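# Move the ceramic mug into the sink

## Task

Get the mug into the sink. It is ceramic, so it must not drop more than a few centimetres or be knocked hard, and the robot must stay upright and untilted.

## Robot and tools

ROBOT. A LinearBot: an omnidirectional base with a column about 1.7 m tall. A carriage rides the column (lift_m) and carries two six-joint arms, each ending in a five-finger hand. Arm bases sit about 0.57 m + lift_m above the floor, and the carriage hangs about 0.15 m below them. A hand point reaches 0.78 m from its shoulder but only about 0.4 m below the arm base. Parked arm joints 1-6: 0, 0.05, 0.05, 1.45, 0, 0. Cameras: carriage_camera (fixed, looking forward and about 20 degrees down), left_wrist_camera and right_wrist_camera (on the little-finger side, aimed at the hand point).

FRAMES. Base frame: origin on the floor below the base centre, x forward, y left, z up, metres. The left_hand and right_hand readings are hand points in this frame; they often read higher than the true hand, especially at long reach or under load. Odometry frame is the base frame at scene start; base_odometry counts wheel turns (slip counts as travel), heading in rad, left positive, -3.142 to 3.142.

move. One action per call. Optional keys: base, joints, speeds, min_time_s, plus cameras and blocking. All parts start together.
- base: one command only, each a relative offset from where the base last reported itself. translate_m (-2 to 2 m, forward +), strafe_m (-2 to 2 m, left +), rotate_rad (-6.3 to 6.3 rad, counter-clockwise +).
- joints: one flat object keyed by joint name, each an absolute target. lift_m 0 to 1 m. For each arm (left_ and right_ prefixes, same meaning): joint1_rad -2.617 to 3.054 (yaw about vertical, 0 forward, + left); joint2_rad 0 to 3.141 (shoulder: 0 upper arm back and level, 1.57 upright, 3.14 forward); joint3_rad 0 to 3.141 (elbow, 0 folded, 3.14 straight); joint4_rad -1.57 to 1.57 (wrist pitch, + lifts fingertips); joint5_rad -1.57 to 1.57 (wrist yaw, + turns fingertips right); joint6_rad -2.094 to 2.094 (roll, + clockwise seen from forearm). Hand keys per side: hand_little, hand_ring, hand_middle, hand_index, hand_thumb_bend (+1 straight/open, -1 curled); hand_thumb_turn (+1 beside palm, -1 opposite fingers); hand_force_limit (-1 to 1, about 0 to 10 N at fingertip, 15 N for thumb motors) and hand_speed (-0.96 to 1; full speed from +0.48) are settings, not motions. Both start at 0 and -0.8.
- speeds: caps for this action only: translate_m and strafe_m 0.02-0.5 m/s, rotate_rad 0.05-1.57 rad/s, lift_m 0.02-0.27 m/s (default 0.25).
- min_time_s: 0.1-8 s, shortest duration for the arm motions. 2 or more reduces curved hand paths; a value too short makes arms jump and overshoot.
- blocking: true/omitted waits until everything rests; false returns in about 0.5 s. A later move only overrides the parts it names.
- cameras: list from carriage_camera, left_wrist_camera, right_wrist_camera, all; [] for none. Omitted gives all on an empty move, none otherwise. A move with no action just reports state and images.
No action may exceed 15 s; a motion is cut at 14 s (time_out).

wait(seconds 0-10, cameras): lets time pass, returns early when earlier moves finish. stop(cameras): brakes all running motions; braked parts read stopped and may keep pressing; the base coasts a little first. zoom_image(camera, region [x0,y0,x1,y1] in pixels, at most 504x504, origin top-left) magnifies the latest image of a camera. show_instructions() lists the reference pages. finished_scene(scene 1 optional) ends the scene irreversibly; the mug must already rest in the sink.

RESULTS. base_status and joint_status report done, moving, off_target (resting away from target, maybe still pushing), not_followed (held back by the self-collision check, also flagged as joint command not followed), contact_stop or time_out (unplanned stops; after the first one shown, the rest of that reply's move, wait and finished_scene calls are skipped), and limit_stop_at_motor_heat. on_its_own lists things the robot did unasked; its held at gives a target. motor_effort is percent of maximum, bracket shows the peak. joint torques in N m. Hand lines: <side>_hand_stopped_by gives six words (little, ring, middle, index, thumb_bend, thumb_turn): moving, target, force, stalled, fault. <side>_<motor>_load_n in newtons, positive when pushed open; a lost grip shows as loads near 0. MOTOR HOT warns at 75 °C; at 100 °C an OVER-TEMPERATURE FAULT drops the arm for 30-60 s.

GRIPPING. A finger motor only starts when its target changes by at least 0.002; it halts at the target or when load reaches the force limit, then locks. For a soft grip use hand_speed -0.94 or lower. Thumb turned to -1 lets the hand wrap objects about 0.035-0.065 m thick, or handles down to 0.025 m. To tighten, raise the force limit and send a more closed target.

CAUTIONS. Keep the mug low over surfaces and set it down gently; never release it while moving or let it fall more than a few centimetres. Drive and lower slowly near furniture; default base speed into something fixed is already a hard hit, and the lift presses hard before its contact stop. Arms have no contact stop and keep pressing. Do not let the two arms touch. Avoid high carriage with stretched or loaded arms, sudden stops, and pulling on held fixed things, which can tip the robot. Do not leave arms stretched out for long; park them to cool. Thinking time lets the scene run on.

Each tool is called after "Request:" as name([rows], argument=value, ...), one row to a line, values as JSON.

Reference images:

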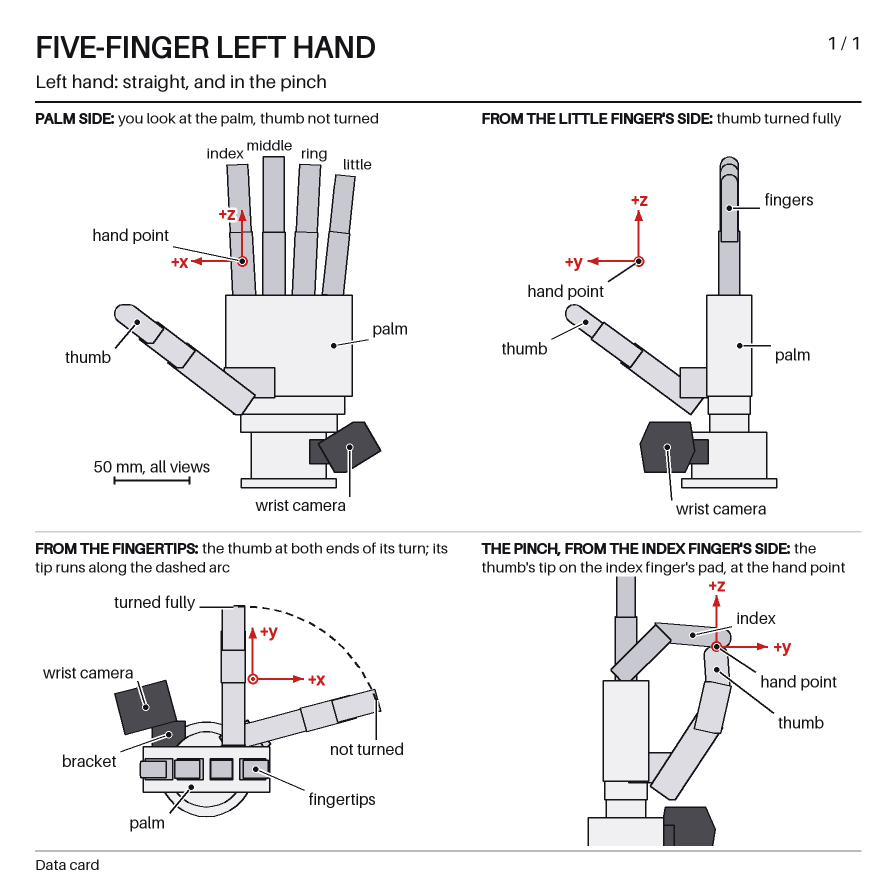

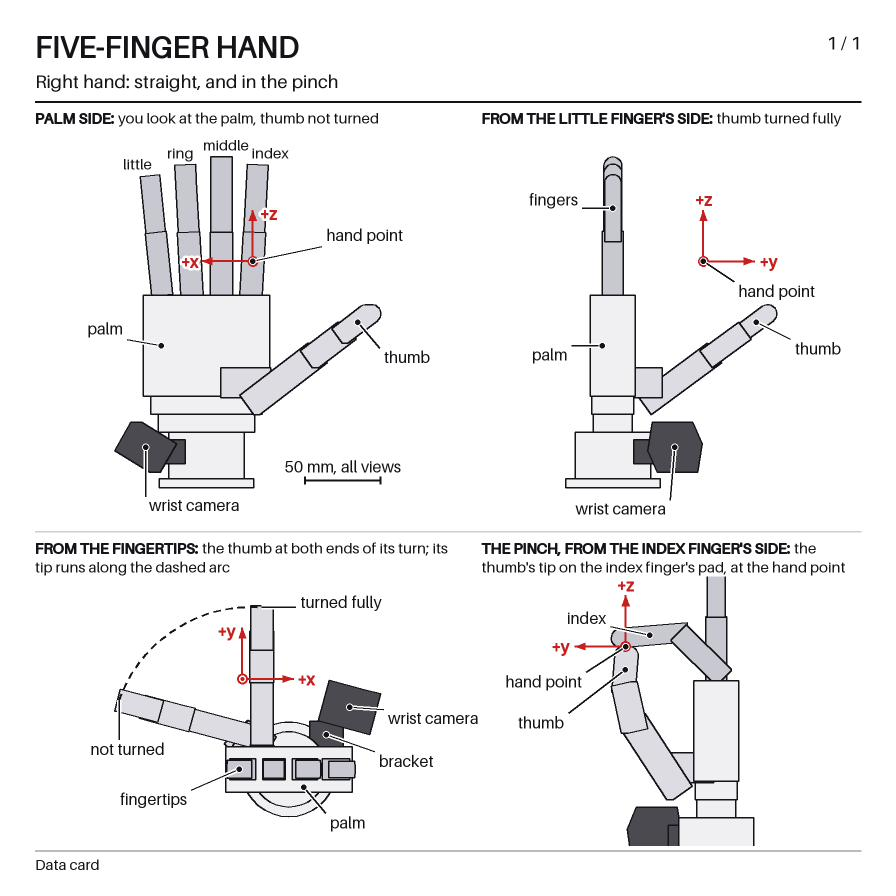

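## Session

Request:
move()

Scene clock: 0.00 s.
Joint torques (N m): no reading
base_odometry: x=+0.000 y=+0.000 heading=+0.000
base_status: not commanded
joint_positions: lift_m=+0.300 left_joint1_rad=+0.001 left_joint2_rad=+0.043 left_joint3_rad=+0.043 left_joint4_rad=+1.491 left_joint5_rad=+0.002 left_joint6_rad=-0.041 right_joint1_rad=+0.005 right_joint2_rad=+0.066 right_joint3_rad=+0.069 right_joint4_rad=+1.449 right_joint5_rad=+0.040 right_joint6_rad=-0.022 left_hand_little=+1.000 left_hand_ring=+1.000 left_hand_middle=+1.000 left_hand_index=+1.000 left_hand_thumb_turn=+1.000 left_hand_thumb_bend=+1.000 left_hand_force_limit=+0.000 left_hand_speed=-0.800 right_hand_little=+1.000 right_hand_ring=+1.000 right_hand_middle=+1.000 right_hand_index=+1.000 right_hand_thumb_turn=+1.000 right_hand_thumb_bend=+1.000 right_hand_force_limit=+0.000 right_hand_speed=-0.800
joint_status: not commanded
left_hand_stopped_by: target,target,target,target,target,target
right_hand_stopped_by: target,target,target,target,target,target
left_little_load_n: 0.0
left_ring_load_n: 0.0
left_middle_load_n: 0.0
left_index_load_n: 0.0
left_thumb_bend_load_n: 0.0
left_thumb_turn_load_n: 0.0
right_little_load_n: 0.0
right_ring_load_n: 0.0
right_middle_load_n: 0.0
right_index_load_n: 0.0
right_thumb_bend_load_n: 0.0
right_thumb_turn_load_n: 0.0
motor_effort: lift_m=+32 drive_wheels=+1
left_hand: x=+0.3073 y=+0.2830 z=+1.2922 quat_wxyz=(+0.692, -0.028, +0.028, -0.721) (m; base frame)
right_hand: x=+0.3198 y=-0.2943 z=+1.2964 quat_wxyz=(+0.699, -0.029, +0.056, -0.712) (m; base frame)
pictures: carriage_camera, left_wrist_camera, right_wrist_camera

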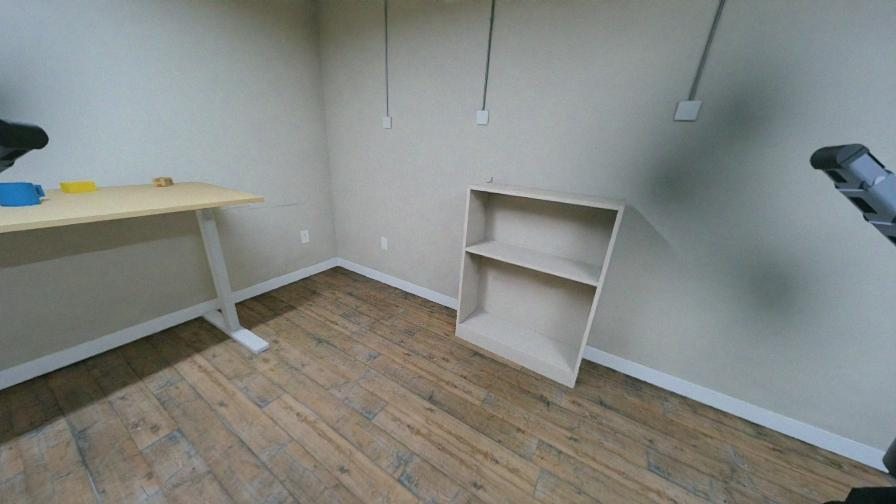

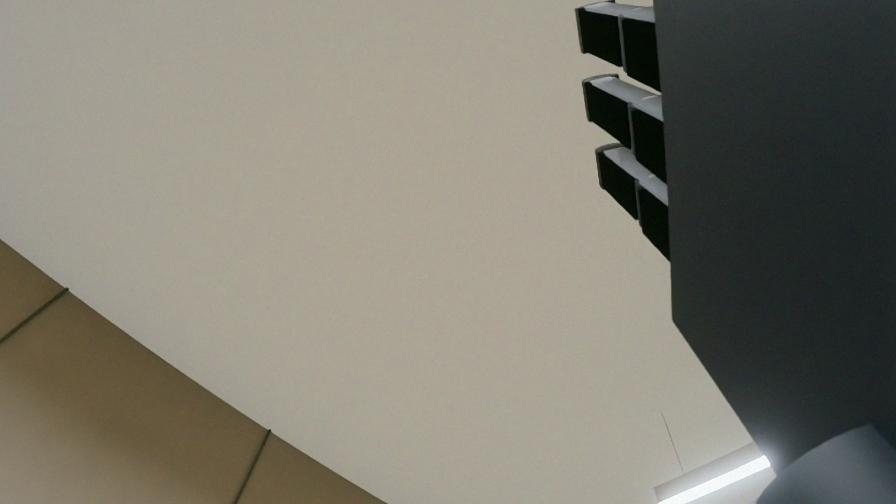

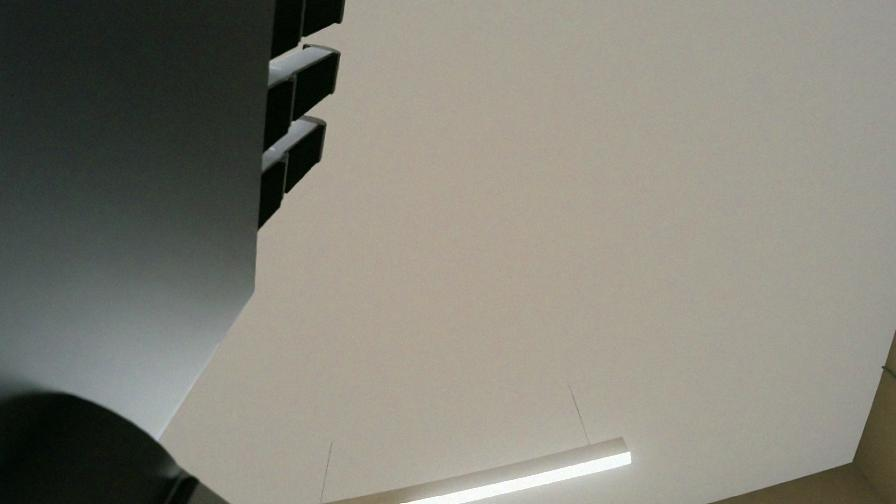

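Request:
move(base={"rotate_rad": 0.9}, speeds={"rotate_rad": 0.8}, cameras=["carriage_camera"])

Request:
move(base={"rotate_rad": 1.2}, speeds={"rotate_rad": 0.8}, cameras=["carriage_camera"])

Request:
move(base={"rotate_rad": 1.4}, speeds={"rotate_rad": 0.8}, cameras=["carriage_camera"])

Scene clock: 8.30 s.
Joint torques (N m): left_arm=[0.17 4.03 4.63 -0.15 0.01 -0.07] | right_arm=[0.16 4.03 6.78 -0.07 -0.07 -0.03]
move: done
base_odometry: x=+0.000 y=+0.000 heading=+0.900
base_status: done
joint_positions: lift_m=+0.300 left_joint1_rad=+0.001 left_joint2_rad=+0.043 left_joint3_rad=+0.043 left_joint4_rad=+1.491 left_joint5_rad=+0.002 left_joint6_rad=-0.041 right_joint1_rad=+0.005 right_joint2_rad=+0.066 right_joint3_rad=+0.069 right_joint4_rad=+1.447 right_joint5_rad=+0.040 right_joint6_rad=-0.022 left_hand_little=+1.000 left_hand_ring=+1.000 left_hand_middle=+1.000 left_hand_index=+1.000 left_hand_thumb_turn=+1.000 left_hand_thumb_bend=+1.000 left_hand_force_limit=+0.000 left_hand_speed=-0.800 right_hand_little=+1.000 right_hand_ring=+1.000 right_hand_middle=+1.000 right_hand_index=+1.000 right_hand_thumb_turn=+1.000 right_hand_thumb_bend=+1.000 right_hand_force_limit=+0.000 right_hand_speed=-0.800
joint_status: not commanded
left_hand_stopped_by: target,target,target,target,target,target
right_hand_stopped_by: target,target,target,target,target,target
left_little_load_n: -0.5
left_ring_load_n: 0.0
left_middle_load_n: 0.0
left_index_load_n: 0.0
left_thumb_bend_load_n: 0.0
left_thumb_turn_load_n: 0.0
right_little_load_n: 0.0
right_ring_load_n: 0.0
right_middle_load_n: 0.0
right_index_load_n: 0.0
right_thumb_bend_load_n: 0.0
right_thumb_turn_load_n: 0.0
motor_effort: lift_m=+31(33) drive_wheels=+3(10)
left_hand: x=+0.3073 y=+0.2830 z=+1.2922 quat_wxyz=(+0.692, -0.028, +0.028, -0.721)
right_hand: x=+0.3203 y=-0.2943 z=+1.2962 quat_wxyz=(+0.699, -0.030, +0.056, -0.712)

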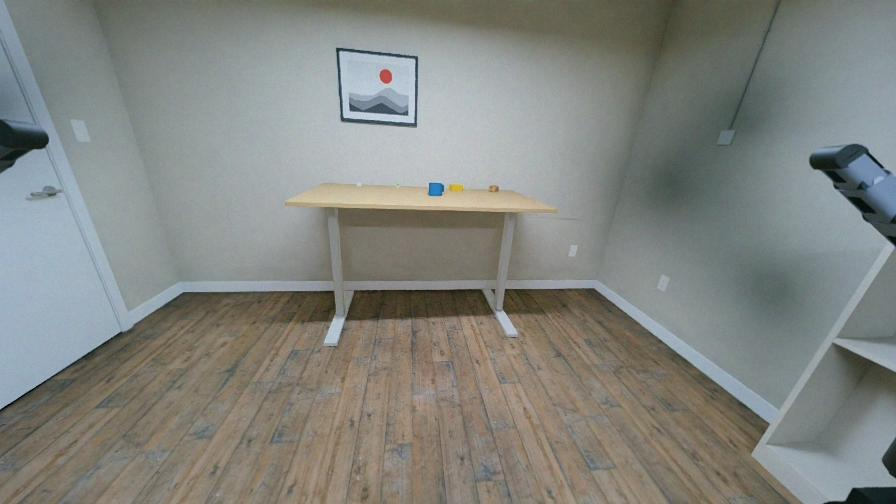

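Scene clock: 11.10 s.
Joint torques (N m): left_arm=[0.12 3.92 4.78 -0.12 0.04 -0.05] | right_arm=[0.16 4.05 6.76 -0.06 -0.07 -0.03]
move: done
base_odometry: x=+0.000 y=+0.000 heading=+2.099
base_status: done
joint_positions: lift_m=+0.300 left_joint1_rad=+0.001 left_joint2_rad=+0.043 left_joint3_rad=+0.043 left_joint4_rad=+1.491 left_joint5_rad=+0.002 left_joint6_rad=-0.041 right_joint1_rad=+0.005 right_joint2_rad=+0.066 right_joint3_rad=+0.069 right_joint4_rad=+1.447 right_joint5_rad=+0.040 right_joint6_rad=-0.022 left_hand_little=+1.000 left_hand_ring=+1.000 left_hand_middle=+1.000 left_hand_index=+1.000 left_hand_thumb_turn=+1.000 left_hand_thumb_bend=+1.000 left_hand_force_limit=+0.000 left_hand_speed=-0.800 right_hand_little=+1.000 right_hand_ring=+1.000 right_hand_middle=+1.000 right_hand_index=+1.000 right_hand_thumb_turn=+1.000 right_hand_thumb_bend=+1.000 right_hand_force_limit=+0.000 right_hand_speed=-0.800
joint_status: not commanded
left_hand_stopped_by: target,target,target,target,target,target
right_hand_stopped_by: target,target,target,target,target,target
left_little_load_n: 0.0
left_ring_load_n: 0.0
left_middle_load_n: 0.0
left_index_load_n: 0.0
left_thumb_bend_load_n: 0.0
left_thumb_turn_load_n: 0.0
right_little_load_n: 0.0
right_ring_load_n: 0.0
right_middle_load_n: 0.0
right_index_load_n: 0.0
right_thumb_bend_load_n: 0.0
right_thumb_turn_load_n: 0.0
motor_effort: lift_m=+32(33) drive_wheels=+3(11)
left_hand: x=+0.3073 y=+0.2830 z=+1.2922 quat_wxyz=(+0.692, -0.028, +0.028, -0.721)
right_hand: x=+0.3204 y=-0.2943 z=+1.2962 quat_wxyz=(+0.699, -0.030, +0.057, -0.712)

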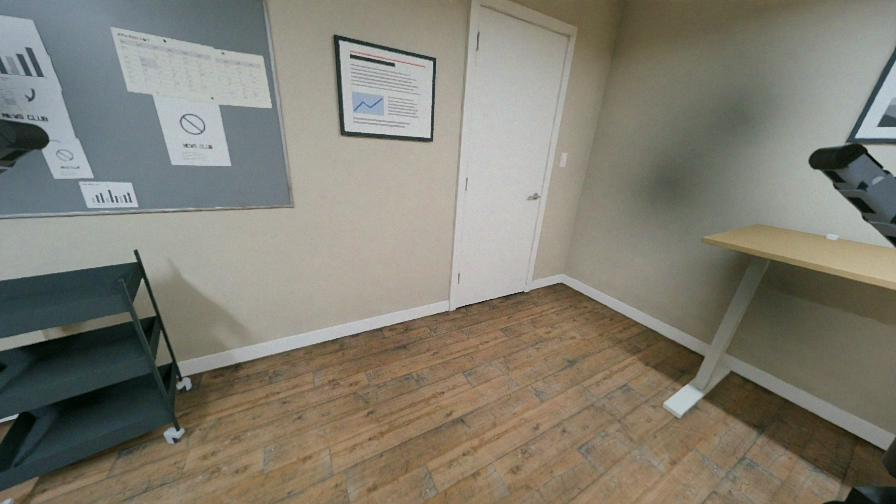

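Scene clock: 14.13 s.
Joint torques (N m): left_arm=[0.12 3.93 4.66 -0.08 0.08 -0.02] | right_arm=[0.14 4.05 6.71 -0.06 -0.07 -0.03]
move: done
base_odometry: x=+0.000 y=+0.000 heading=-2.784
base_status: done
joint_positions: lift_m=+0.300 left_joint1_rad=+0.001 left_joint2_rad=+0.043 left_joint3_rad=+0.043 left_joint4_rad=+1.491 left_joint5_rad=+0.002 left_joint6_rad=-0.041 right_joint1_rad=+0.005 right_joint2_rad=+0.066 right_joint3_rad=+0.069 right_joint4_rad=+1.447 right_joint5_rad=+0.040 right_joint6_rad=-0.022 left_hand_little=+1.000 left_hand_ring=+1.000 left_hand_middle=+1.000 left_hand_index=+1.000 left_hand_thumb_turn=+1.000 left_hand_thumb_bend=+1.000 left_hand_force_limit=+0.000 left_hand_speed=-0.800 right_hand_little=+1.000 right_hand_ring=+1.000 right_hand_middle=+1.000 right_hand_index=+1.000 right_hand_thumb_turn=+1.000 right_hand_thumb_bend=+1.000 right_hand_force_limit=+0.000 right_hand_speed=-0.800
joint_status: not commanded
left_hand_stopped_by: target,target,target,target,target,target
right_hand_stopped_by: target,target,target,target,target,target
left_little_load_n: 0.0
left_ring_load_n: 0.0
left_middle_load_n: 0.0
left_index_load_n: 0.0
left_thumb_bend_load_n: 0.0
left_thumb_turn_load_n: 0.0
right_little_load_n: 0.0
right_ring_load_n: 0.0
right_middle_load_n: 0.0
right_index_load_n: 0.0
right_thumb_bend_load_n: 0.0
right_thumb_turn_load_n: 0.0
motor_effort: lift_m=+32(33) drive_wheels=+3(11)
left_hand: x=+0.3073 y=+0.2830 z=+1.2922 quat_wxyz=(+0.692, -0.028, +0.028, -0.721)
right_hand: x=+0.3204 y=-0.2943 z=+1.2962 quat_wxyz=(+0.699, -0.030, +0.057, -0.712)

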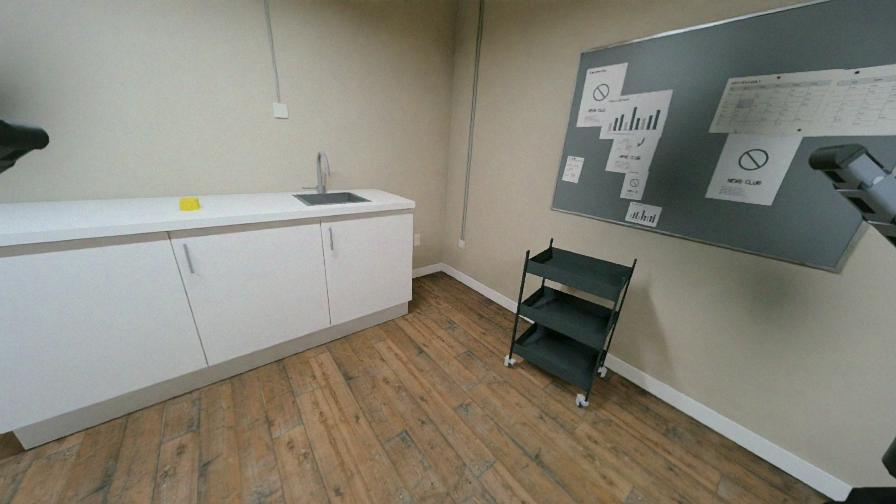

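Request:
zoom_image(camera="carriage_camera", region=[160, 130, 430, 260])

Request:
move(base={"rotate_rad": -2.6}, speeds={"rotate_rad": 1.0}, joints={"lift_m": 0.5})

Request:
move(base={"translate_m": 0.8}, speeds={"translate_m": 0.35}, cameras=["carriage_camera"])

Request:
zoom_image(camera="carriage_camera", region=[250, 170, 650, 320])

Scaled by 1.867 from the camera's image (finer frame: 1280x720).

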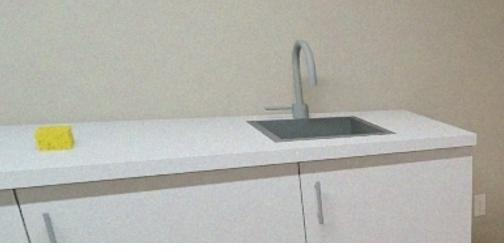

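Scene clock: 54.23 s.
Joint torques (N m): left_arm=[0.14 4.08 4.9 -0.1 0 -0.03] | right_arm=[0.16 3.99 6.75 -0.05 -0.07 -0.03]
move: done
base_odometry: x=+0.000 y=+0.000 heading=+0.899
base_status: done
joint_positions: lift_m=+0.500 left_joint1_rad=+0.001 left_joint2_rad=+0.043 left_joint3_rad=+0.043 left_joint4_rad=+1.490 left_joint5_rad=+0.002 left_joint6_rad=-0.041 right_joint1_rad=+0.005 right_joint2_rad=+0.066 right_joint3_rad=+0.069 right_joint4_rad=+1.446 right_joint5_rad=+0.040 right_joint6_rad=-0.022 left_hand_little=+1.000 left_hand_ring=+1.000 left_hand_middle=+1.000 left_hand_index=+1.000 left_hand_thumb_turn=+1.000 left_hand_thumb_bend=+1.000 left_hand_force_limit=+0.000 left_hand_speed=-0.800 right_hand_little=+1.000 right_hand_ring=+1.000 right_hand_middle=+1.000 right_hand_index=+1.000 right_hand_thumb_turn=+1.000 right_hand_thumb_bend=+1.000 right_hand_force_limit=+0.000 right_hand_speed=-0.800
joint_status: all done
left_hand_stopped_by: target,target,target,target,target,target
right_hand_stopped_by: target,target,target,target,target,target
left_little_load_n: 0.0
left_ring_load_n: 0.0
left_middle_load_n: 0.0
left_index_load_n: 0.0
left_thumb_bend_load_n: 0.0
left_thumb_turn_load_n: 0.0
right_little_load_n: 0.0
right_ring_load_n: 0.0
right_middle_load_n: 0.0
right_index_load_n: 0.0
right_thumb_bend_load_n: 0.0
right_thumb_turn_load_n: 0.0
motor_effort: lift_m=+32(44) drive_wheels=+3(10)
left_hand: x=+0.3076 y=+0.2830 z=+1.4921 quat_wxyz=(+0.692, -0.029, +0.029, -0.721)
right_hand: x=+0.3207 y=-0.2943 z=+1.4961 quat_wxyz=(+0.699, -0.030, +0.057, -0.712)
pictures: none

Scene clock: 58.20 s.
Joint torques (N m): left_arm=[0.23 4.19 4.62 -0.02 0.06 -0.03] | right_arm=[0.16 4.05 6.75 -0.07 -0.07 -0.03]
move: done
base_odometry: x=+0.498 y=+0.626 heading=+0.899
base_status: done
joint_positions: lift_m=+0.500 left_joint1_rad=+0.001 left_joint2_rad=+0.043 left_joint3_rad=+0.043 left_joint4_rad=+1.489 left_joint5_rad=+0.002 left_joint6_rad=-0.041 right_joint1_rad=+0.005 right_joint2_rad=+0.066 right_joint3_rad=+0.069 right_joint4_rad=+1.447 right_joint5_rad=+0.040 right_joint6_rad=-0.022 left_hand_little=+1.000 left_hand_ring=+1.000 left_hand_middle=+1.000 left_hand_index=+1.000 left_hand_thumb_turn=+1.000 left_hand_thumb_bend=+1.000 left_hand_force_limit=+0.000 left_hand_speed=-0.800 right_hand_little=+1.000 right_hand_ring=+1.000 right_hand_middle=+1.000 right_hand_index=+1.000 right_hand_thumb_turn=+1.000 right_hand_thumb_bend=+1.000 right_hand_force_limit=+0.000 right_hand_speed=-0.800
joint_status: not commanded
left_hand_stopped_by: target,target,target,target,target,target
right_hand_stopped_by: target,target,target,target,target,target
left_little_load_n: 0.0
left_ring_load_n: 0.0
left_middle_load_n: 0.0
left_index_load_n: 0.0
left_thumb_bend_load_n: 0.0
left_thumb_turn_load_n: 0.0
right_little_load_n: 0.0
right_ring_load_n: 0.0
right_middle_load_n: 0.0
right_index_load_n: 0.0
right_thumb_bend_load_n: 0.0
right_thumb_turn_load_n: 0.0
motor_effort: lift_m=+32(33) drive_wheels=-3(16)
left_hand: x=+0.3077 y=+0.2830 z=+1.4921 quat_wxyz=(+0.692, -0.029, +0.029, -0.721)
right_hand: x=+0.3203 y=-0.2943 z=+1.4962 quat_wxyz=(+0.699, -0.030, +0.056, -0.712)
carriage_camera: T_world_to_cam=[[-0.01233, -0.99749, 0.0697, -0.10109], [-0.34931, -0.06102, -0.93502, 1.41239], [0.93692, -0.03588, -0.34769, 0.37647]] pos_world=[0.13939, -0.00115, 1.45855]

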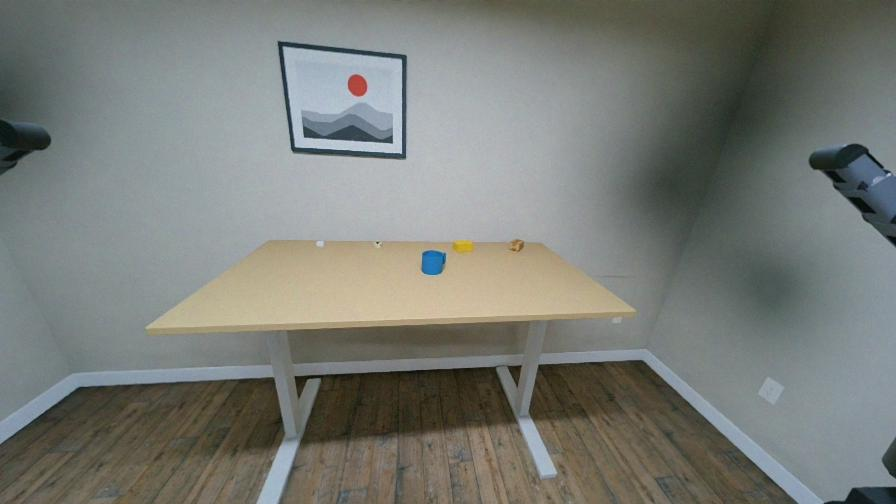

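Scaled by 1.260 from the camera's image (finer frame: 1280x720).

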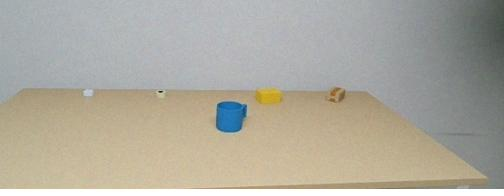

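Request:
move(base={"rotate_rad": 0.147}, speeds={"rotate_rad": 0.5}, joints={"lift_m": 0.7, "left_joint1_rad": 0, "left_joint2_rad": 1.2, "left_joint3_rad": 1.2, "left_joint4_rad": -1.4, "left_joint5_rad": 0, "left_joint6_rad": 0}, cameras=["carriage_camera", "left_wrist_camera"], min_time_s=2)

Request:
move(base={"strafe_m": -0.286}, speeds={"strafe_m": 0.25}, joints={"left_joint2_rad": 1.8, "left_joint3_rad": 1.6, "left_joint4_rad": -1.37}, cameras=["carriage_camera", "left_wrist_camera"], min_time_s=2)

Scene clock: 231.77 s.
Joint torques (N m): left_arm=[0.21 -1.8 7.77 0.44 -0.03 0.09] | right_arm=[0.16 4.04 6.78 -0.07 -0.07 -0.03]
move: done
base_odometry: x=+0.498 y=+0.626 heading=+1.045
base_status: done
joint_positions: lift_m=+0.700 left_joint1_rad=+0.001 left_joint2_rad=+1.191 left_joint3_rad=+1.171 left_joint4_rad=-1.387 left_joint5_rad=+0.002 left_joint6_rad=-0.008 right_joint1_rad=+0.005 right_joint2_rad=+0.066 right_joint3_rad=+0.069 right_joint4_rad=+1.448 right_joint5_rad=+0.040 right_joint6_rad=-0.022 left_hand_little=+1.000 left_hand_ring=+1.000 left_hand_middle=+1.000 left_hand_index=+1.000 left_hand_thumb_turn=+1.000 left_hand_thumb_bend=+1.000 left_hand_force_limit=+0.000 left_hand_speed=-0.800 right_hand_little=+1.000 right_hand_ring=+1.000 right_hand_middle=+1.000 right_hand_index=+1.000 right_hand_thumb_turn=+1.000 right_hand_thumb_bend=+1.000 right_hand_force_limit=+0.000 right_hand_speed=-0.800
joint_status: all done
left_hand_stopped_by: target,target,target,target,target,target
right_hand_stopped_by: target,target,target,target,target,target
left_little_load_n: 0.0
left_ring_load_n: -0.5
left_middle_load_n: 0.0
left_index_load_n: 0.0
left_thumb_bend_load_n: 0.0
left_thumb_turn_load_n: 0.0
right_little_load_n: 0.0
right_ring_load_n: 0.0
right_middle_load_n: 0.0
right_index_load_n: 0.0
right_thumb_bend_load_n: 0.0
right_thumb_turn_load_n: 0.0
motor_effort: lift_m=+31(43) drive_wheels=+2(12)
left_hand: x=+0.3790 y=+0.2850 z=+1.3842 quat_wxyz=(+0.057, -0.708, +0.702, -0.059)
right_hand: x=+0.3202 y=-0.2943 z=+1.6963 quat_wxyz=(+0.699, -0.029, +0.056, -0.712)
carriage_camera: T_world_to_cam=[[-0.01233, -0.99749, 0.0697, -0.11504], [-0.34931, -0.06102, -0.93502, 1.59948], [0.93692, -0.03588, -0.34769, 0.44605]] pos_world=[0.13939, -0.00115, 1.65865]
left_wrist_camera: T_world_to_cam=[[0.95512, -0.24958, 0.15959, -0.51121], [-0.29514, -0.84804, 0.44014, -0.24387], [0.02549, -0.46749, -0.88363, 1.45918]] pos_world=[0.3791, 0.34775, 1.4783]

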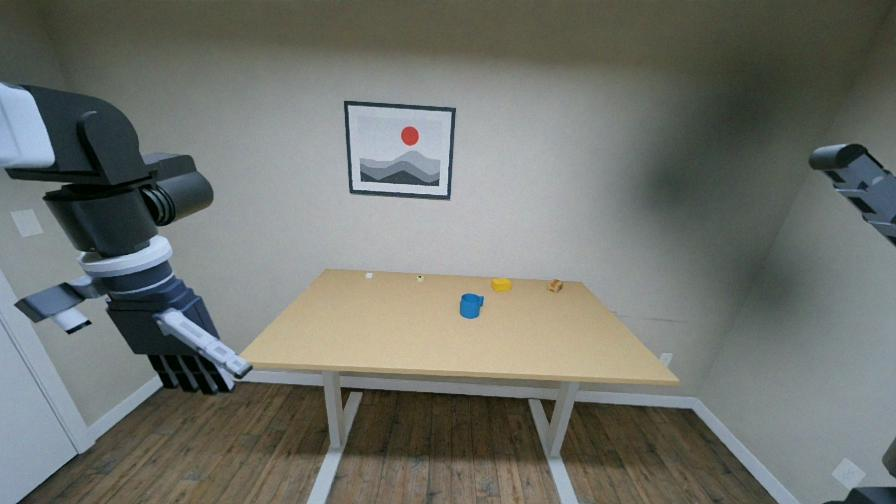

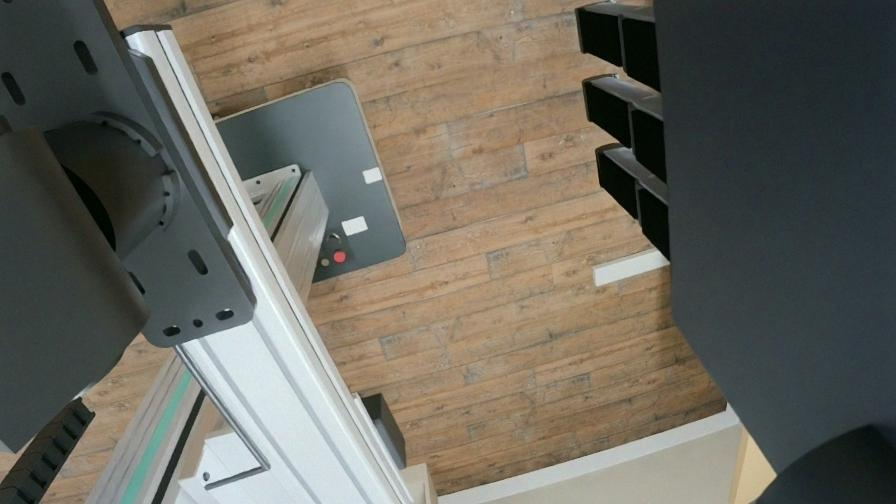

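Scene clock: 234.20 s.
Joint torques (N m): left_arm=[0.06 -6.34 7.49 0.28 0.11 -0.01] | right_arm=[0.18 4.07 6.76 -0.07 -0.07 -0.03]
move: done
base_odometry: x=+0.746 y=+0.483 heading=+1.046
base_status: done
joint_positions: lift_m=+0.700 left_joint1_rad=+0.001 left_joint2_rad=+1.787 left_joint3_rad=+1.572 left_joint4_rad=-1.382 left_joint5_rad=+0.001 left_joint6_rad=-0.008 right_joint1_rad=+0.005 right_joint2_rad=+0.066 right_joint3_rad=+0.069 right_joint4_rad=+1.448 right_joint5_rad=+0.040 right_joint6_rad=-0.022 left_hand_little=+1.000 left_hand_ring=+1.000 left_hand_middle=+1.000 left_hand_index=+1.000 left_hand_thumb_turn=+1.000 left_hand_thumb_bend=+1.000 left_hand_force_limit=+0.000 left_hand_speed=-0.800 right_hand_little=+1.000 right_hand_ring=+1.000 right_hand_middle=+1.000 right_hand_index=+1.000 right_hand_thumb_turn=+1.000 right_hand_thumb_bend=+1.000 right_hand_force_limit=+0.000 right_hand_speed=-0.800
joint_status: all done
left_hand_stopped_by: target,target,target,target,target,target
right_hand_stopped_by: target,target,target,target,target,target
left_little_load_n: 0.0
left_ring_load_n: 0.0
left_middle_load_n: 0.0
left_index_load_n: 0.0
left_thumb_bend_load_n: -0.5
left_thumb_turn_load_n: 0.0
right_little_load_n: 0.0
right_ring_load_n: 0.0
right_middle_load_n: 0.0
right_index_load_n: 0.0
right_thumb_bend_load_n: 0.0
right_thumb_turn_load_n: 0.0
motor_effort: lift_m=+32(33) drive_wheels=-3(14)
left_hand: x=+0.4882 y=+0.2852 z=+1.3561 quat_wxyz=(-0.009, -0.710, +0.704, +0.008)
right_hand: x=+0.3202 y=-0.2943 z=+1.6963 quat_wxyz=(+0.699, -0.029, +0.056, -0.712)
carriage_camera: T_world_to_cam=[[-0.01233, -0.99749, 0.0697, -0.11504], [-0.34931, -0.06102, -0.93502, 1.59948], [0.93692, -0.03588, -0.34769, 0.44605]] pos_world=[0.13939, -0.00115, 1.65865]
left_wrist_camera: T_world_to_cam=[[0.9681, -0.24955, -0.02263, -0.37016], [-0.20725, -0.8482, 0.48745, -0.30617], [-0.14084, -0.46721, -0.87286, 1.49808]] pos_world=[0.50588, 0.34785, 1.44848]

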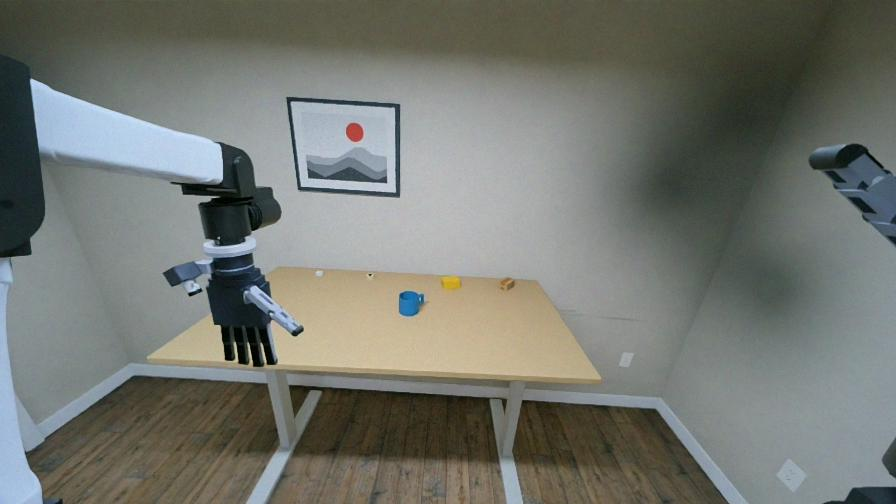

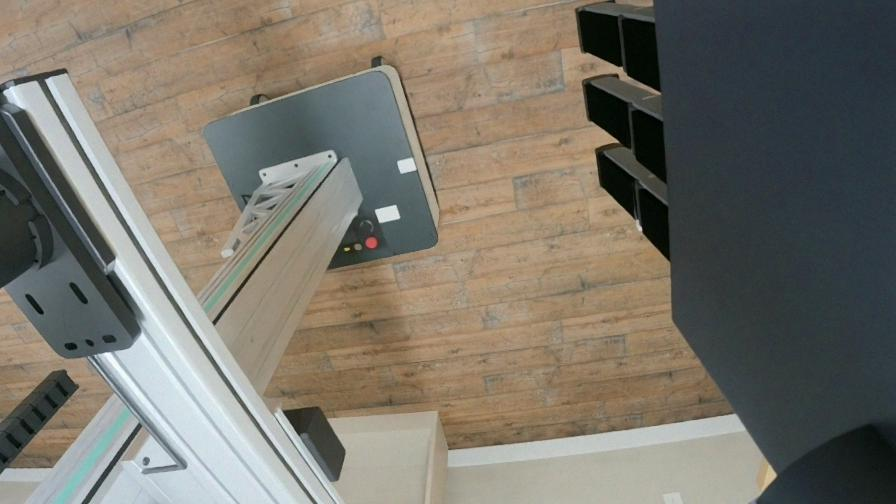

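Request:
zoom_image(camera="carriage_camera", region=[350, 260, 470, 340])

Scaled by 4.200 from the camera's image (finer frame: 1280x720).

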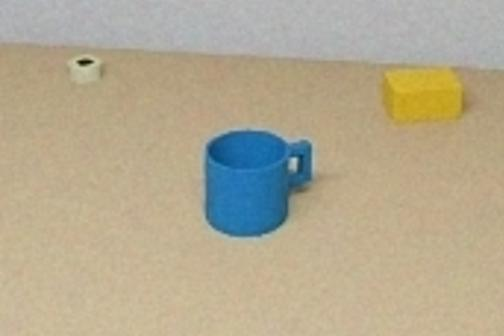

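Request:
move(base={"translate_m": 0.4}, speeds={"translate_m": 0.2}, cameras=["carriage_camera", "left_wrist_camera"])

Request:
zoom_image(camera="carriage_camera", region=[360, 310, 480, 400])

Scene clock: 438.70 s.
Joint torques (N m): left_arm=[0.2 -6.64 7.41 0.25 0.05 0.01] | right_arm=[0.14 4.05 6.8 -0.07 -0.07 -0.03]
move: done
base_odometry: x=+0.947 y=+0.829 heading=+1.046
base_status: done
joint_positions: lift_m=+0.700 left_joint1_rad=+0.001 left_joint2_rad=+1.789 left_joint3_rad=+1.572 left_joint4_rad=-1.376 left_joint5_rad=+0.001 left_joint6_rad=-0.008 right_joint1_rad=+0.005 right_joint2_rad=+0.066 right_joint3_rad=+0.069 right_joint4_rad=+1.447 right_joint5_rad=+0.040 right_joint6_rad=-0.022 left_hand_little=+1.000 left_hand_ring=+1.000 left_hand_middle=+1.000 left_hand_index=+1.000 left_hand_thumb_turn=+1.000 left_hand_thumb_bend=+1.000 left_hand_force_limit=+0.000 left_hand_speed=-0.800 right_hand_little=+1.000 right_hand_ring=+1.000 right_hand_middle=+1.000 right_hand_index=+1.000 right_hand_thumb_turn=+1.000 right_hand_thumb_bend=+1.000 right_hand_force_limit=+0.000 right_hand_speed=-0.800
joint_status: not commanded
left_hand_stopped_by: target,target,target,target,target,target
right_hand_stopped_by: target,target,target,target,target,target
left_little_load_n: 0.0
left_ring_load_n: 0.0
left_middle_load_n: 0.0
left_index_load_n: 0.0
left_thumb_bend_load_n: 0.0
left_thumb_turn_load_n: 0.0
right_little_load_n: 0.0
right_ring_load_n: 0.0
right_middle_load_n: 0.0
right_index_load_n: 0.0
right_thumb_bend_load_n: 0.0
right_thumb_turn_load_n: 0.0
motor_effort: lift_m=+32(32) drive_wheels=-2(12)
left_hand: x=+0.4896 y=+0.2852 z=+1.3552 quat_wxyz=(-0.008, -0.710, +0.704, +0.007)
right_hand: x=+0.3203 y=-0.2943 z=+1.6963 quat_wxyz=(+0.699, -0.030, +0.056, -0.712)
carriage_camera: T_world_to_cam=[[-0.01233, -0.99749, 0.0697, -0.11504], [-0.34931, -0.06102, -0.93502, 1.59948], [0.93692, -0.03588, -0.34769, 0.44605]] pos_world=[0.13939, -0.00115, 1.65865]
left_wrist_camera: T_world_to_cam=[[0.96816, -0.24957, -0.01964, -0.3756], [-0.20877, -0.84819, 0.48681, -0.30386], [-0.13816, -0.46721, -0.87328, 1.4968]] pos_world=[0.50699, 0.34785, 1.44768]

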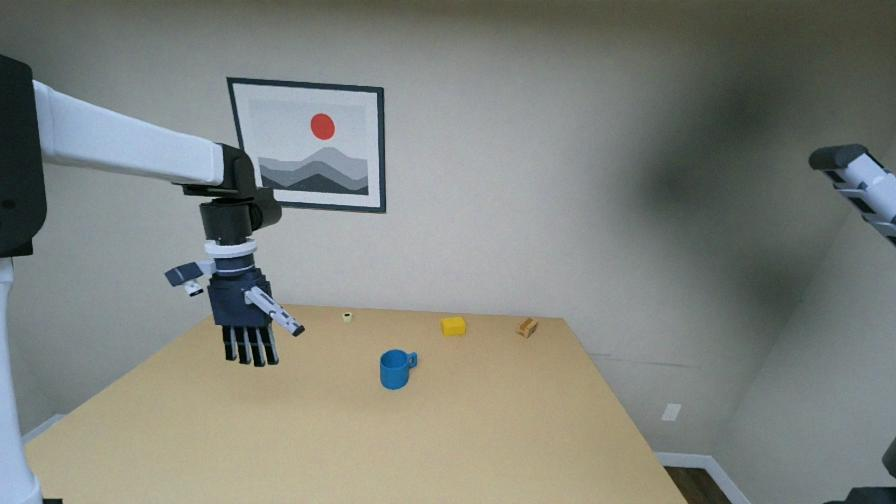

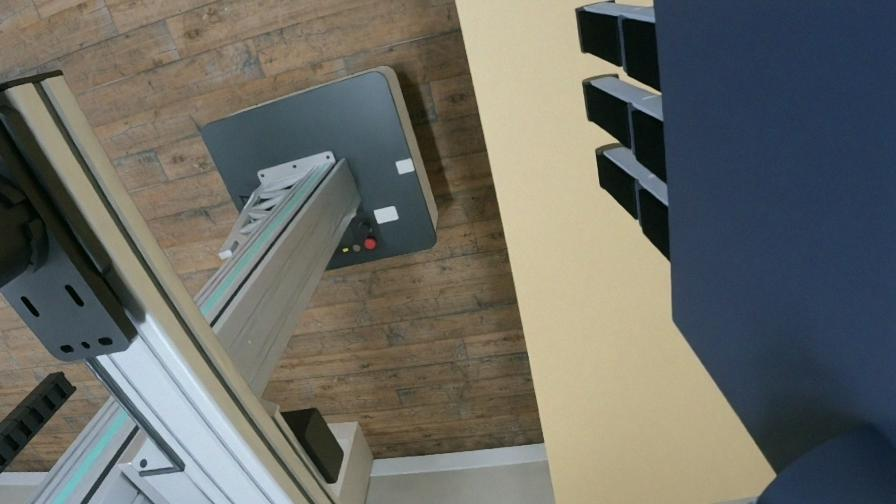

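Scaled by 4.200 from the camera's image (finer frame: 1280x720).

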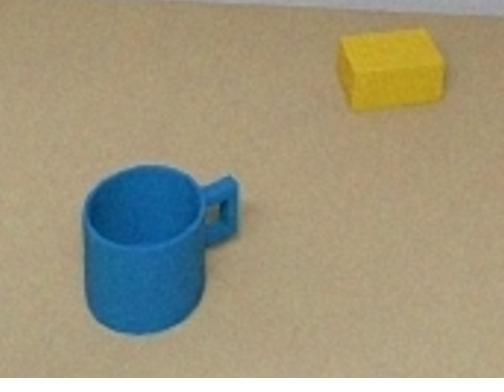

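Request:
move(joints={"right_joint1_rad": 0, "right_joint2_rad": 1.74, "right_joint3_rad": 1.14, "right_joint4_rad": 0.53, "right_joint5_rad": 0, "right_joint6_rad": -1.57, "right_hand_thumb_turn": -1, "left_joint1_rad": 0, "left_joint2_rad": 0.05, "left_joint3_rad": 0.05, "left_joint4_rad": 1.45, "left_joint5_rad": 0, "left_joint6_rad": 0}, min_time_s=3, cameras=["carriage_camera", "right_wrist_camera"])

Scene clock: 567.37 s.
Joint torques (N m): left_arm=[-0.12 2.93 3.81 0.19 0.07 -0.01] | right_arm=[-0.27 -8.77 12.57 2.38 -0.17 -0.16]
move: done
base_odometry: x=+0.947 y=+0.829 heading=+1.046
base_status: not commanded
joint_positions: lift_m=+0.700 left_joint1_rad=+0.001 left_joint2_rad=+0.060 left_joint3_rad=+0.062 left_joint4_rad=+1.437 left_joint5_rad=+0.001 left_joint6_rad=-0.007 right_joint1_rad=+0.005 right_joint2_rad=+1.722 right_joint3_rad=+1.109 right_joint4_rad=+0.546 right_joint5_rad=+0.012 right_joint6_rad=-1.561 left_hand_little=+1.000 left_hand_ring=+1.000 left_hand_middle=+1.000 left_hand_index=+1.000 left_hand_thumb_turn=+1.000 left_hand_thumb_bend=+1.000 left_hand_force_limit=+0.000 left_hand_speed=-0.800 right_hand_little=+1.000 right_hand_ring=+1.000 right_hand_middle=+1.000 right_hand_index=+1.000 right_hand_thumb_turn=-1.000 right_hand_thumb_bend=+1.000 right_hand_force_limit=+0.000 right_hand_speed=-0.800
joint_status: all done
left_hand_stopped_by: target,target,target,target,target,target
right_hand_stopped_by: target,target,target,target,target,target
left_little_load_n: 0.0
left_ring_load_n: 0.0
left_middle_load_n: 0.0
left_index_load_n: 0.0
left_thumb_bend_load_n: 0.0
left_thumb_turn_load_n: 0.0
right_little_load_n: 0.0
right_ring_load_n: 0.0
right_middle_load_n: 0.0
right_index_load_n: 0.0
right_thumb_bend_load_n: 0.0
right_thumb_turn_load_n: 0.5
motor_effort: lift_m=+32(32) drive_wheels=-2(2)
left_hand: x=+0.3220 y=+0.2851 z=+1.6926 quat_wxyz=(+0.703, -0.046, +0.047, -0.708)
right_hand: x=+0.7858 y=-0.3760 z=+1.4783 quat_wxyz=(+0.001, -0.730, +0.006, -0.683)
carriage_camera: T_world_to_cam=[[-0.01233, -0.99749, 0.0697, -0.11504], [-0.34931, -0.06102, -0.93502, 1.59948], [0.93692, -0.03588, -0.34769, 0.44605]] pos_world=[0.13939, -0.00115, 1.65865]
right_wrist_camera: T_world_to_cam=[[0.05307, -0.96659, 0.25077, -0.77021], [-0.56831, -0.23572, -0.78833, 1.52389], [0.8211, -0.10068, -0.56183, 0.26022]] pos_world=[0.69325, -0.35906, 1.54067]

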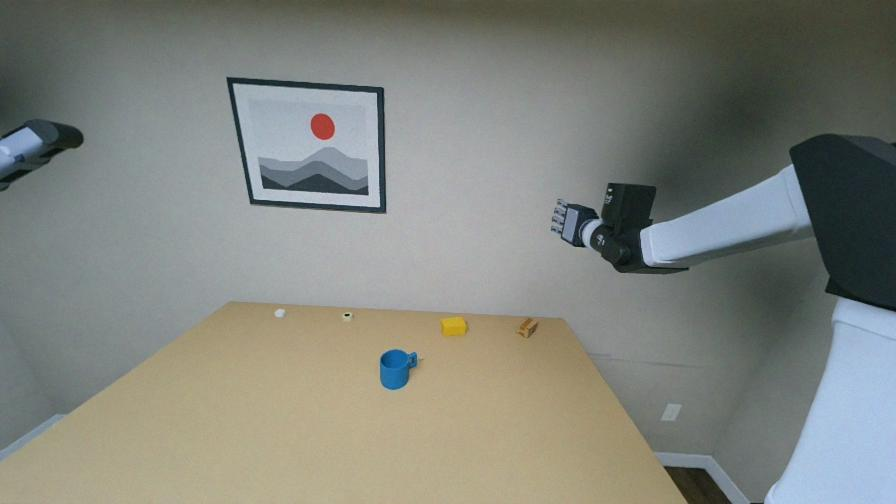

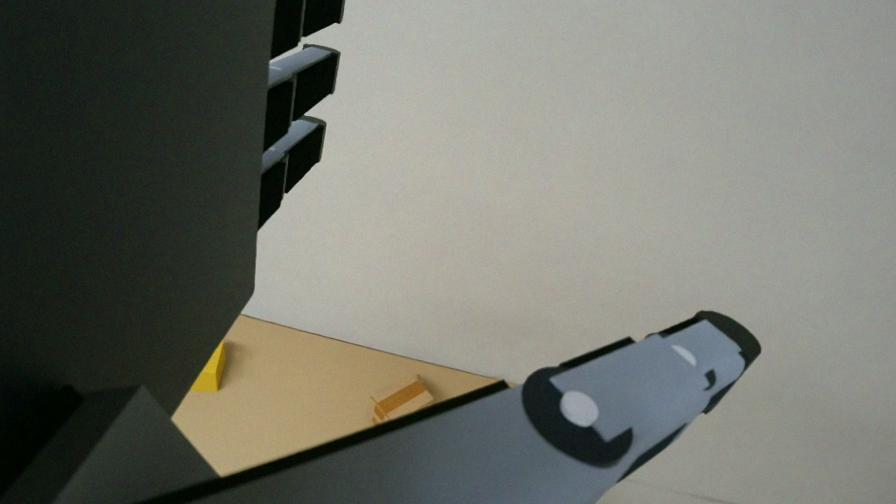

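Request:
move(base={"translate_m": -0.11}, speeds={"translate_m": 0.2})

Request:
move(base={"strafe_m": 0.486}, speeds={"strafe_m": 0.2, "lift_m": 0.15}, joints={"lift_m": 0.45}, cameras=["carriage_camera", "right_wrist_camera"])

Scene clock: 584.87 s.
Joint torques (N m): left_arm=[0.14 3.06 3.7 -0.04 0.08 -0.02] | right_arm=[-0.23 -8.96 12.53 2.44 -0.16 -0.16]
move: done
base_odometry: x=+0.891 y=+0.734 heading=+1.046
base_status: done
joint_positions: lift_m=+0.700 left_joint1_rad=+0.001 left_joint2_rad=+0.058 left_joint3_rad=+0.062 left_joint4_rad=+1.449 left_joint5_rad=+0.001 left_joint6_rad=-0.007 right_joint1_rad=+0.005 right_joint2_rad=+1.723 right_joint3_rad=+1.109 right_joint4_rad=+0.541 right_joint5_rad=+0.011 right_joint6_rad=-1.561 left_hand_little=+1.000 left_hand_ring=+1.000 left_hand_middle=+1.000 left_hand_index=+1.000 left_hand_thumb_turn=+1.000 left_hand_thumb_bend=+1.000 left_hand_force_limit=+0.000 left_hand_speed=-0.800 right_hand_little=+1.000 right_hand_ring=+1.000 right_hand_middle=+1.000 right_hand_index=+1.000 right_hand_thumb_turn=-1.000 right_hand_thumb_bend=+1.000 right_hand_force_limit=+0.000 right_hand_speed=-0.800
joint_status: not commanded
left_hand_stopped_by: target,target,target,target,target,target
right_hand_stopped_by: target,target,target,target,target,target
left_little_load_n: -0.5
left_ring_load_n: 0.0
left_middle_load_n: 0.0
left_index_load_n: 0.0
left_thumb_bend_load_n: 0.0
left_thumb_turn_load_n: 0.0
right_little_load_n: 0.0
right_ring_load_n: 0.0
right_middle_load_n: 0.0
right_index_load_n: 0.0
right_thumb_bend_load_n: 0.0
right_thumb_turn_load_n: 0.5
motor_effort: lift_m=+31(32) drive_wheels=+2(10)
left_hand: x=+0.3184 y=+0.2851 z=+1.6939 quat_wxyz=(+0.704, -0.041, +0.042, -0.708)
right_hand: x=+0.7858 y=-0.3760 z=+1.4762 quat_wxyz=(+0.001, -0.732, +0.006, -0.681)
pictures: none

Scene clock: 588.40 s.
Joint torques (N m): left_arm=[0.13 3.08 4.25 0.01 0.03 0] | right_arm=[0.03 -9.62 11.43 2.5 -0.13 -0.16]
move: done
base_odometry: x=+0.471 y=+0.978 heading=+1.046
base_status: done
joint_positions: lift_m=+0.450 left_joint1_rad=+0.001 left_joint2_rad=+0.057 left_joint3_rad=+0.058 left_joint4_rad=+1.449 left_joint5_rad=+0.001 left_joint6_rad=-0.007 right_joint1_rad=+0.001 right_joint2_rad=+1.729 right_joint3_rad=+1.120 right_joint4_rad=+0.534 right_joint5_rad=+0.008 right_joint6_rad=-1.561 left_hand_little=+1.000 left_hand_ring=+1.000 left_hand_middle=+1.000 left_hand_index=+1.000 left_hand_thumb_turn=+1.000 left_hand_thumb_bend=+1.000 left_hand_force_limit=+0.000 left_hand_speed=-0.800 right_hand_little=+1.000 right_hand_ring=+1.000 right_hand_middle=+1.000 right_hand_index=+1.000 right_hand_thumb_turn=-1.000 right_hand_thumb_bend=+1.000 right_hand_force_limit=+0.000 right_hand_speed=-0.800
joint_status: all done
left_hand_stopped_by: target,target,target,target,target,target
right_hand_stopped_by: target,target,target,target,target,target
left_little_load_n: 0.0
left_ring_load_n: 0.0
left_middle_load_n: 0.0
left_index_load_n: 0.0
left_thumb_bend_load_n: 0.0
left_thumb_turn_load_n: 0.0
right_little_load_n: 0.0
right_ring_load_n: 0.0
right_middle_load_n: 0.0
right_index_load_n: -0.5
right_thumb_bend_load_n: 0.0
right_thumb_turn_load_n: 0.0
motor_effort: lift_m=+31(38) drive_wheels=-1(10)
left_hand: x=+0.3195 y=+0.2851 z=+1.4424 quat_wxyz=(+0.703, -0.043, +0.043, -0.708)
right_hand: x=+0.7876 y=-0.3776 z=+1.2265 quat_wxyz=(+0.000, -0.733, +0.006, -0.680)
carriage_camera: T_world_to_cam=[[-0.01233, -0.99749, 0.0697, -0.09762], [-0.34931, -0.06102, -0.93502, 1.36573], [0.93692, -0.03588, -0.34769, 0.35912]] pos_world=[0.13939, -0.00115, 1.40865]
right_wrist_camera: T_world_to_cam=[[0.05487, -0.96666, 0.2501, -0.70935], [-0.57523, -0.23533, -0.78341, 1.3256], [0.81615, -0.10088, -0.56896, 0.12966]] pos_world=[0.69562, -0.36066, 1.28967]

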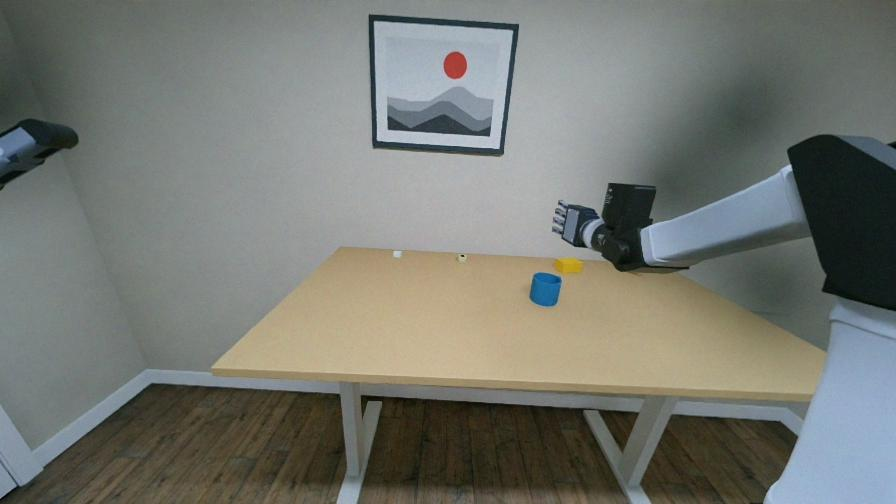

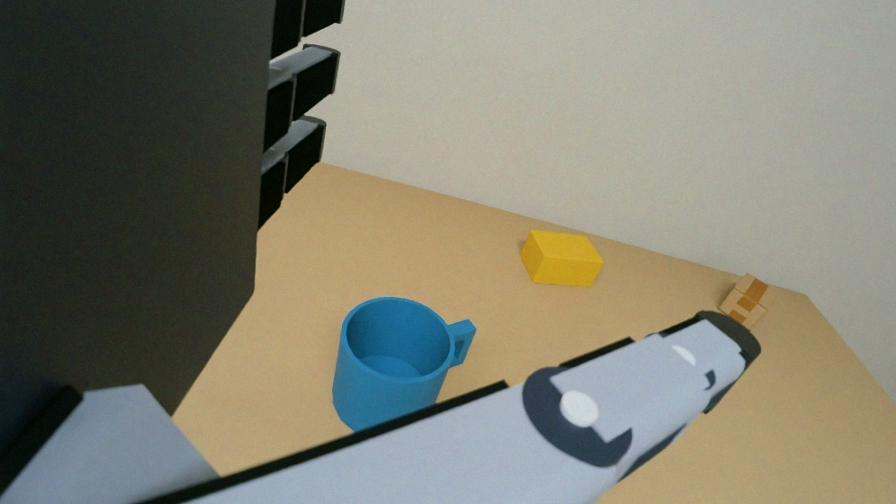

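Request:
zoom_image(camera="carriage_camera", region=[500, 190, 640, 320])

Request:
zoom_image(camera="right_wrist_camera", region=[250, 200, 650, 504])

Scaled by 3.600 from the camera's image (finer frame: 1280x720).

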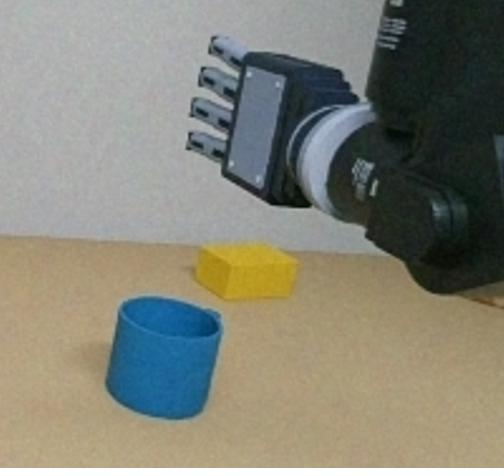

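Scaled by 1.260 from the camera's image (finer frame: 1280x720).

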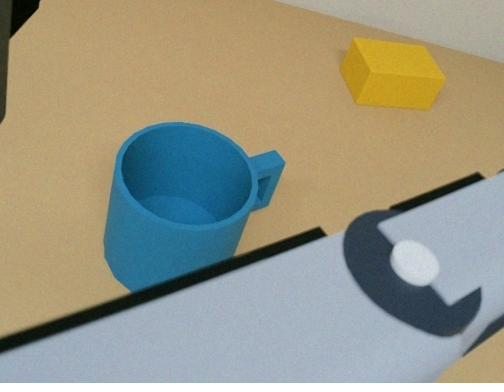

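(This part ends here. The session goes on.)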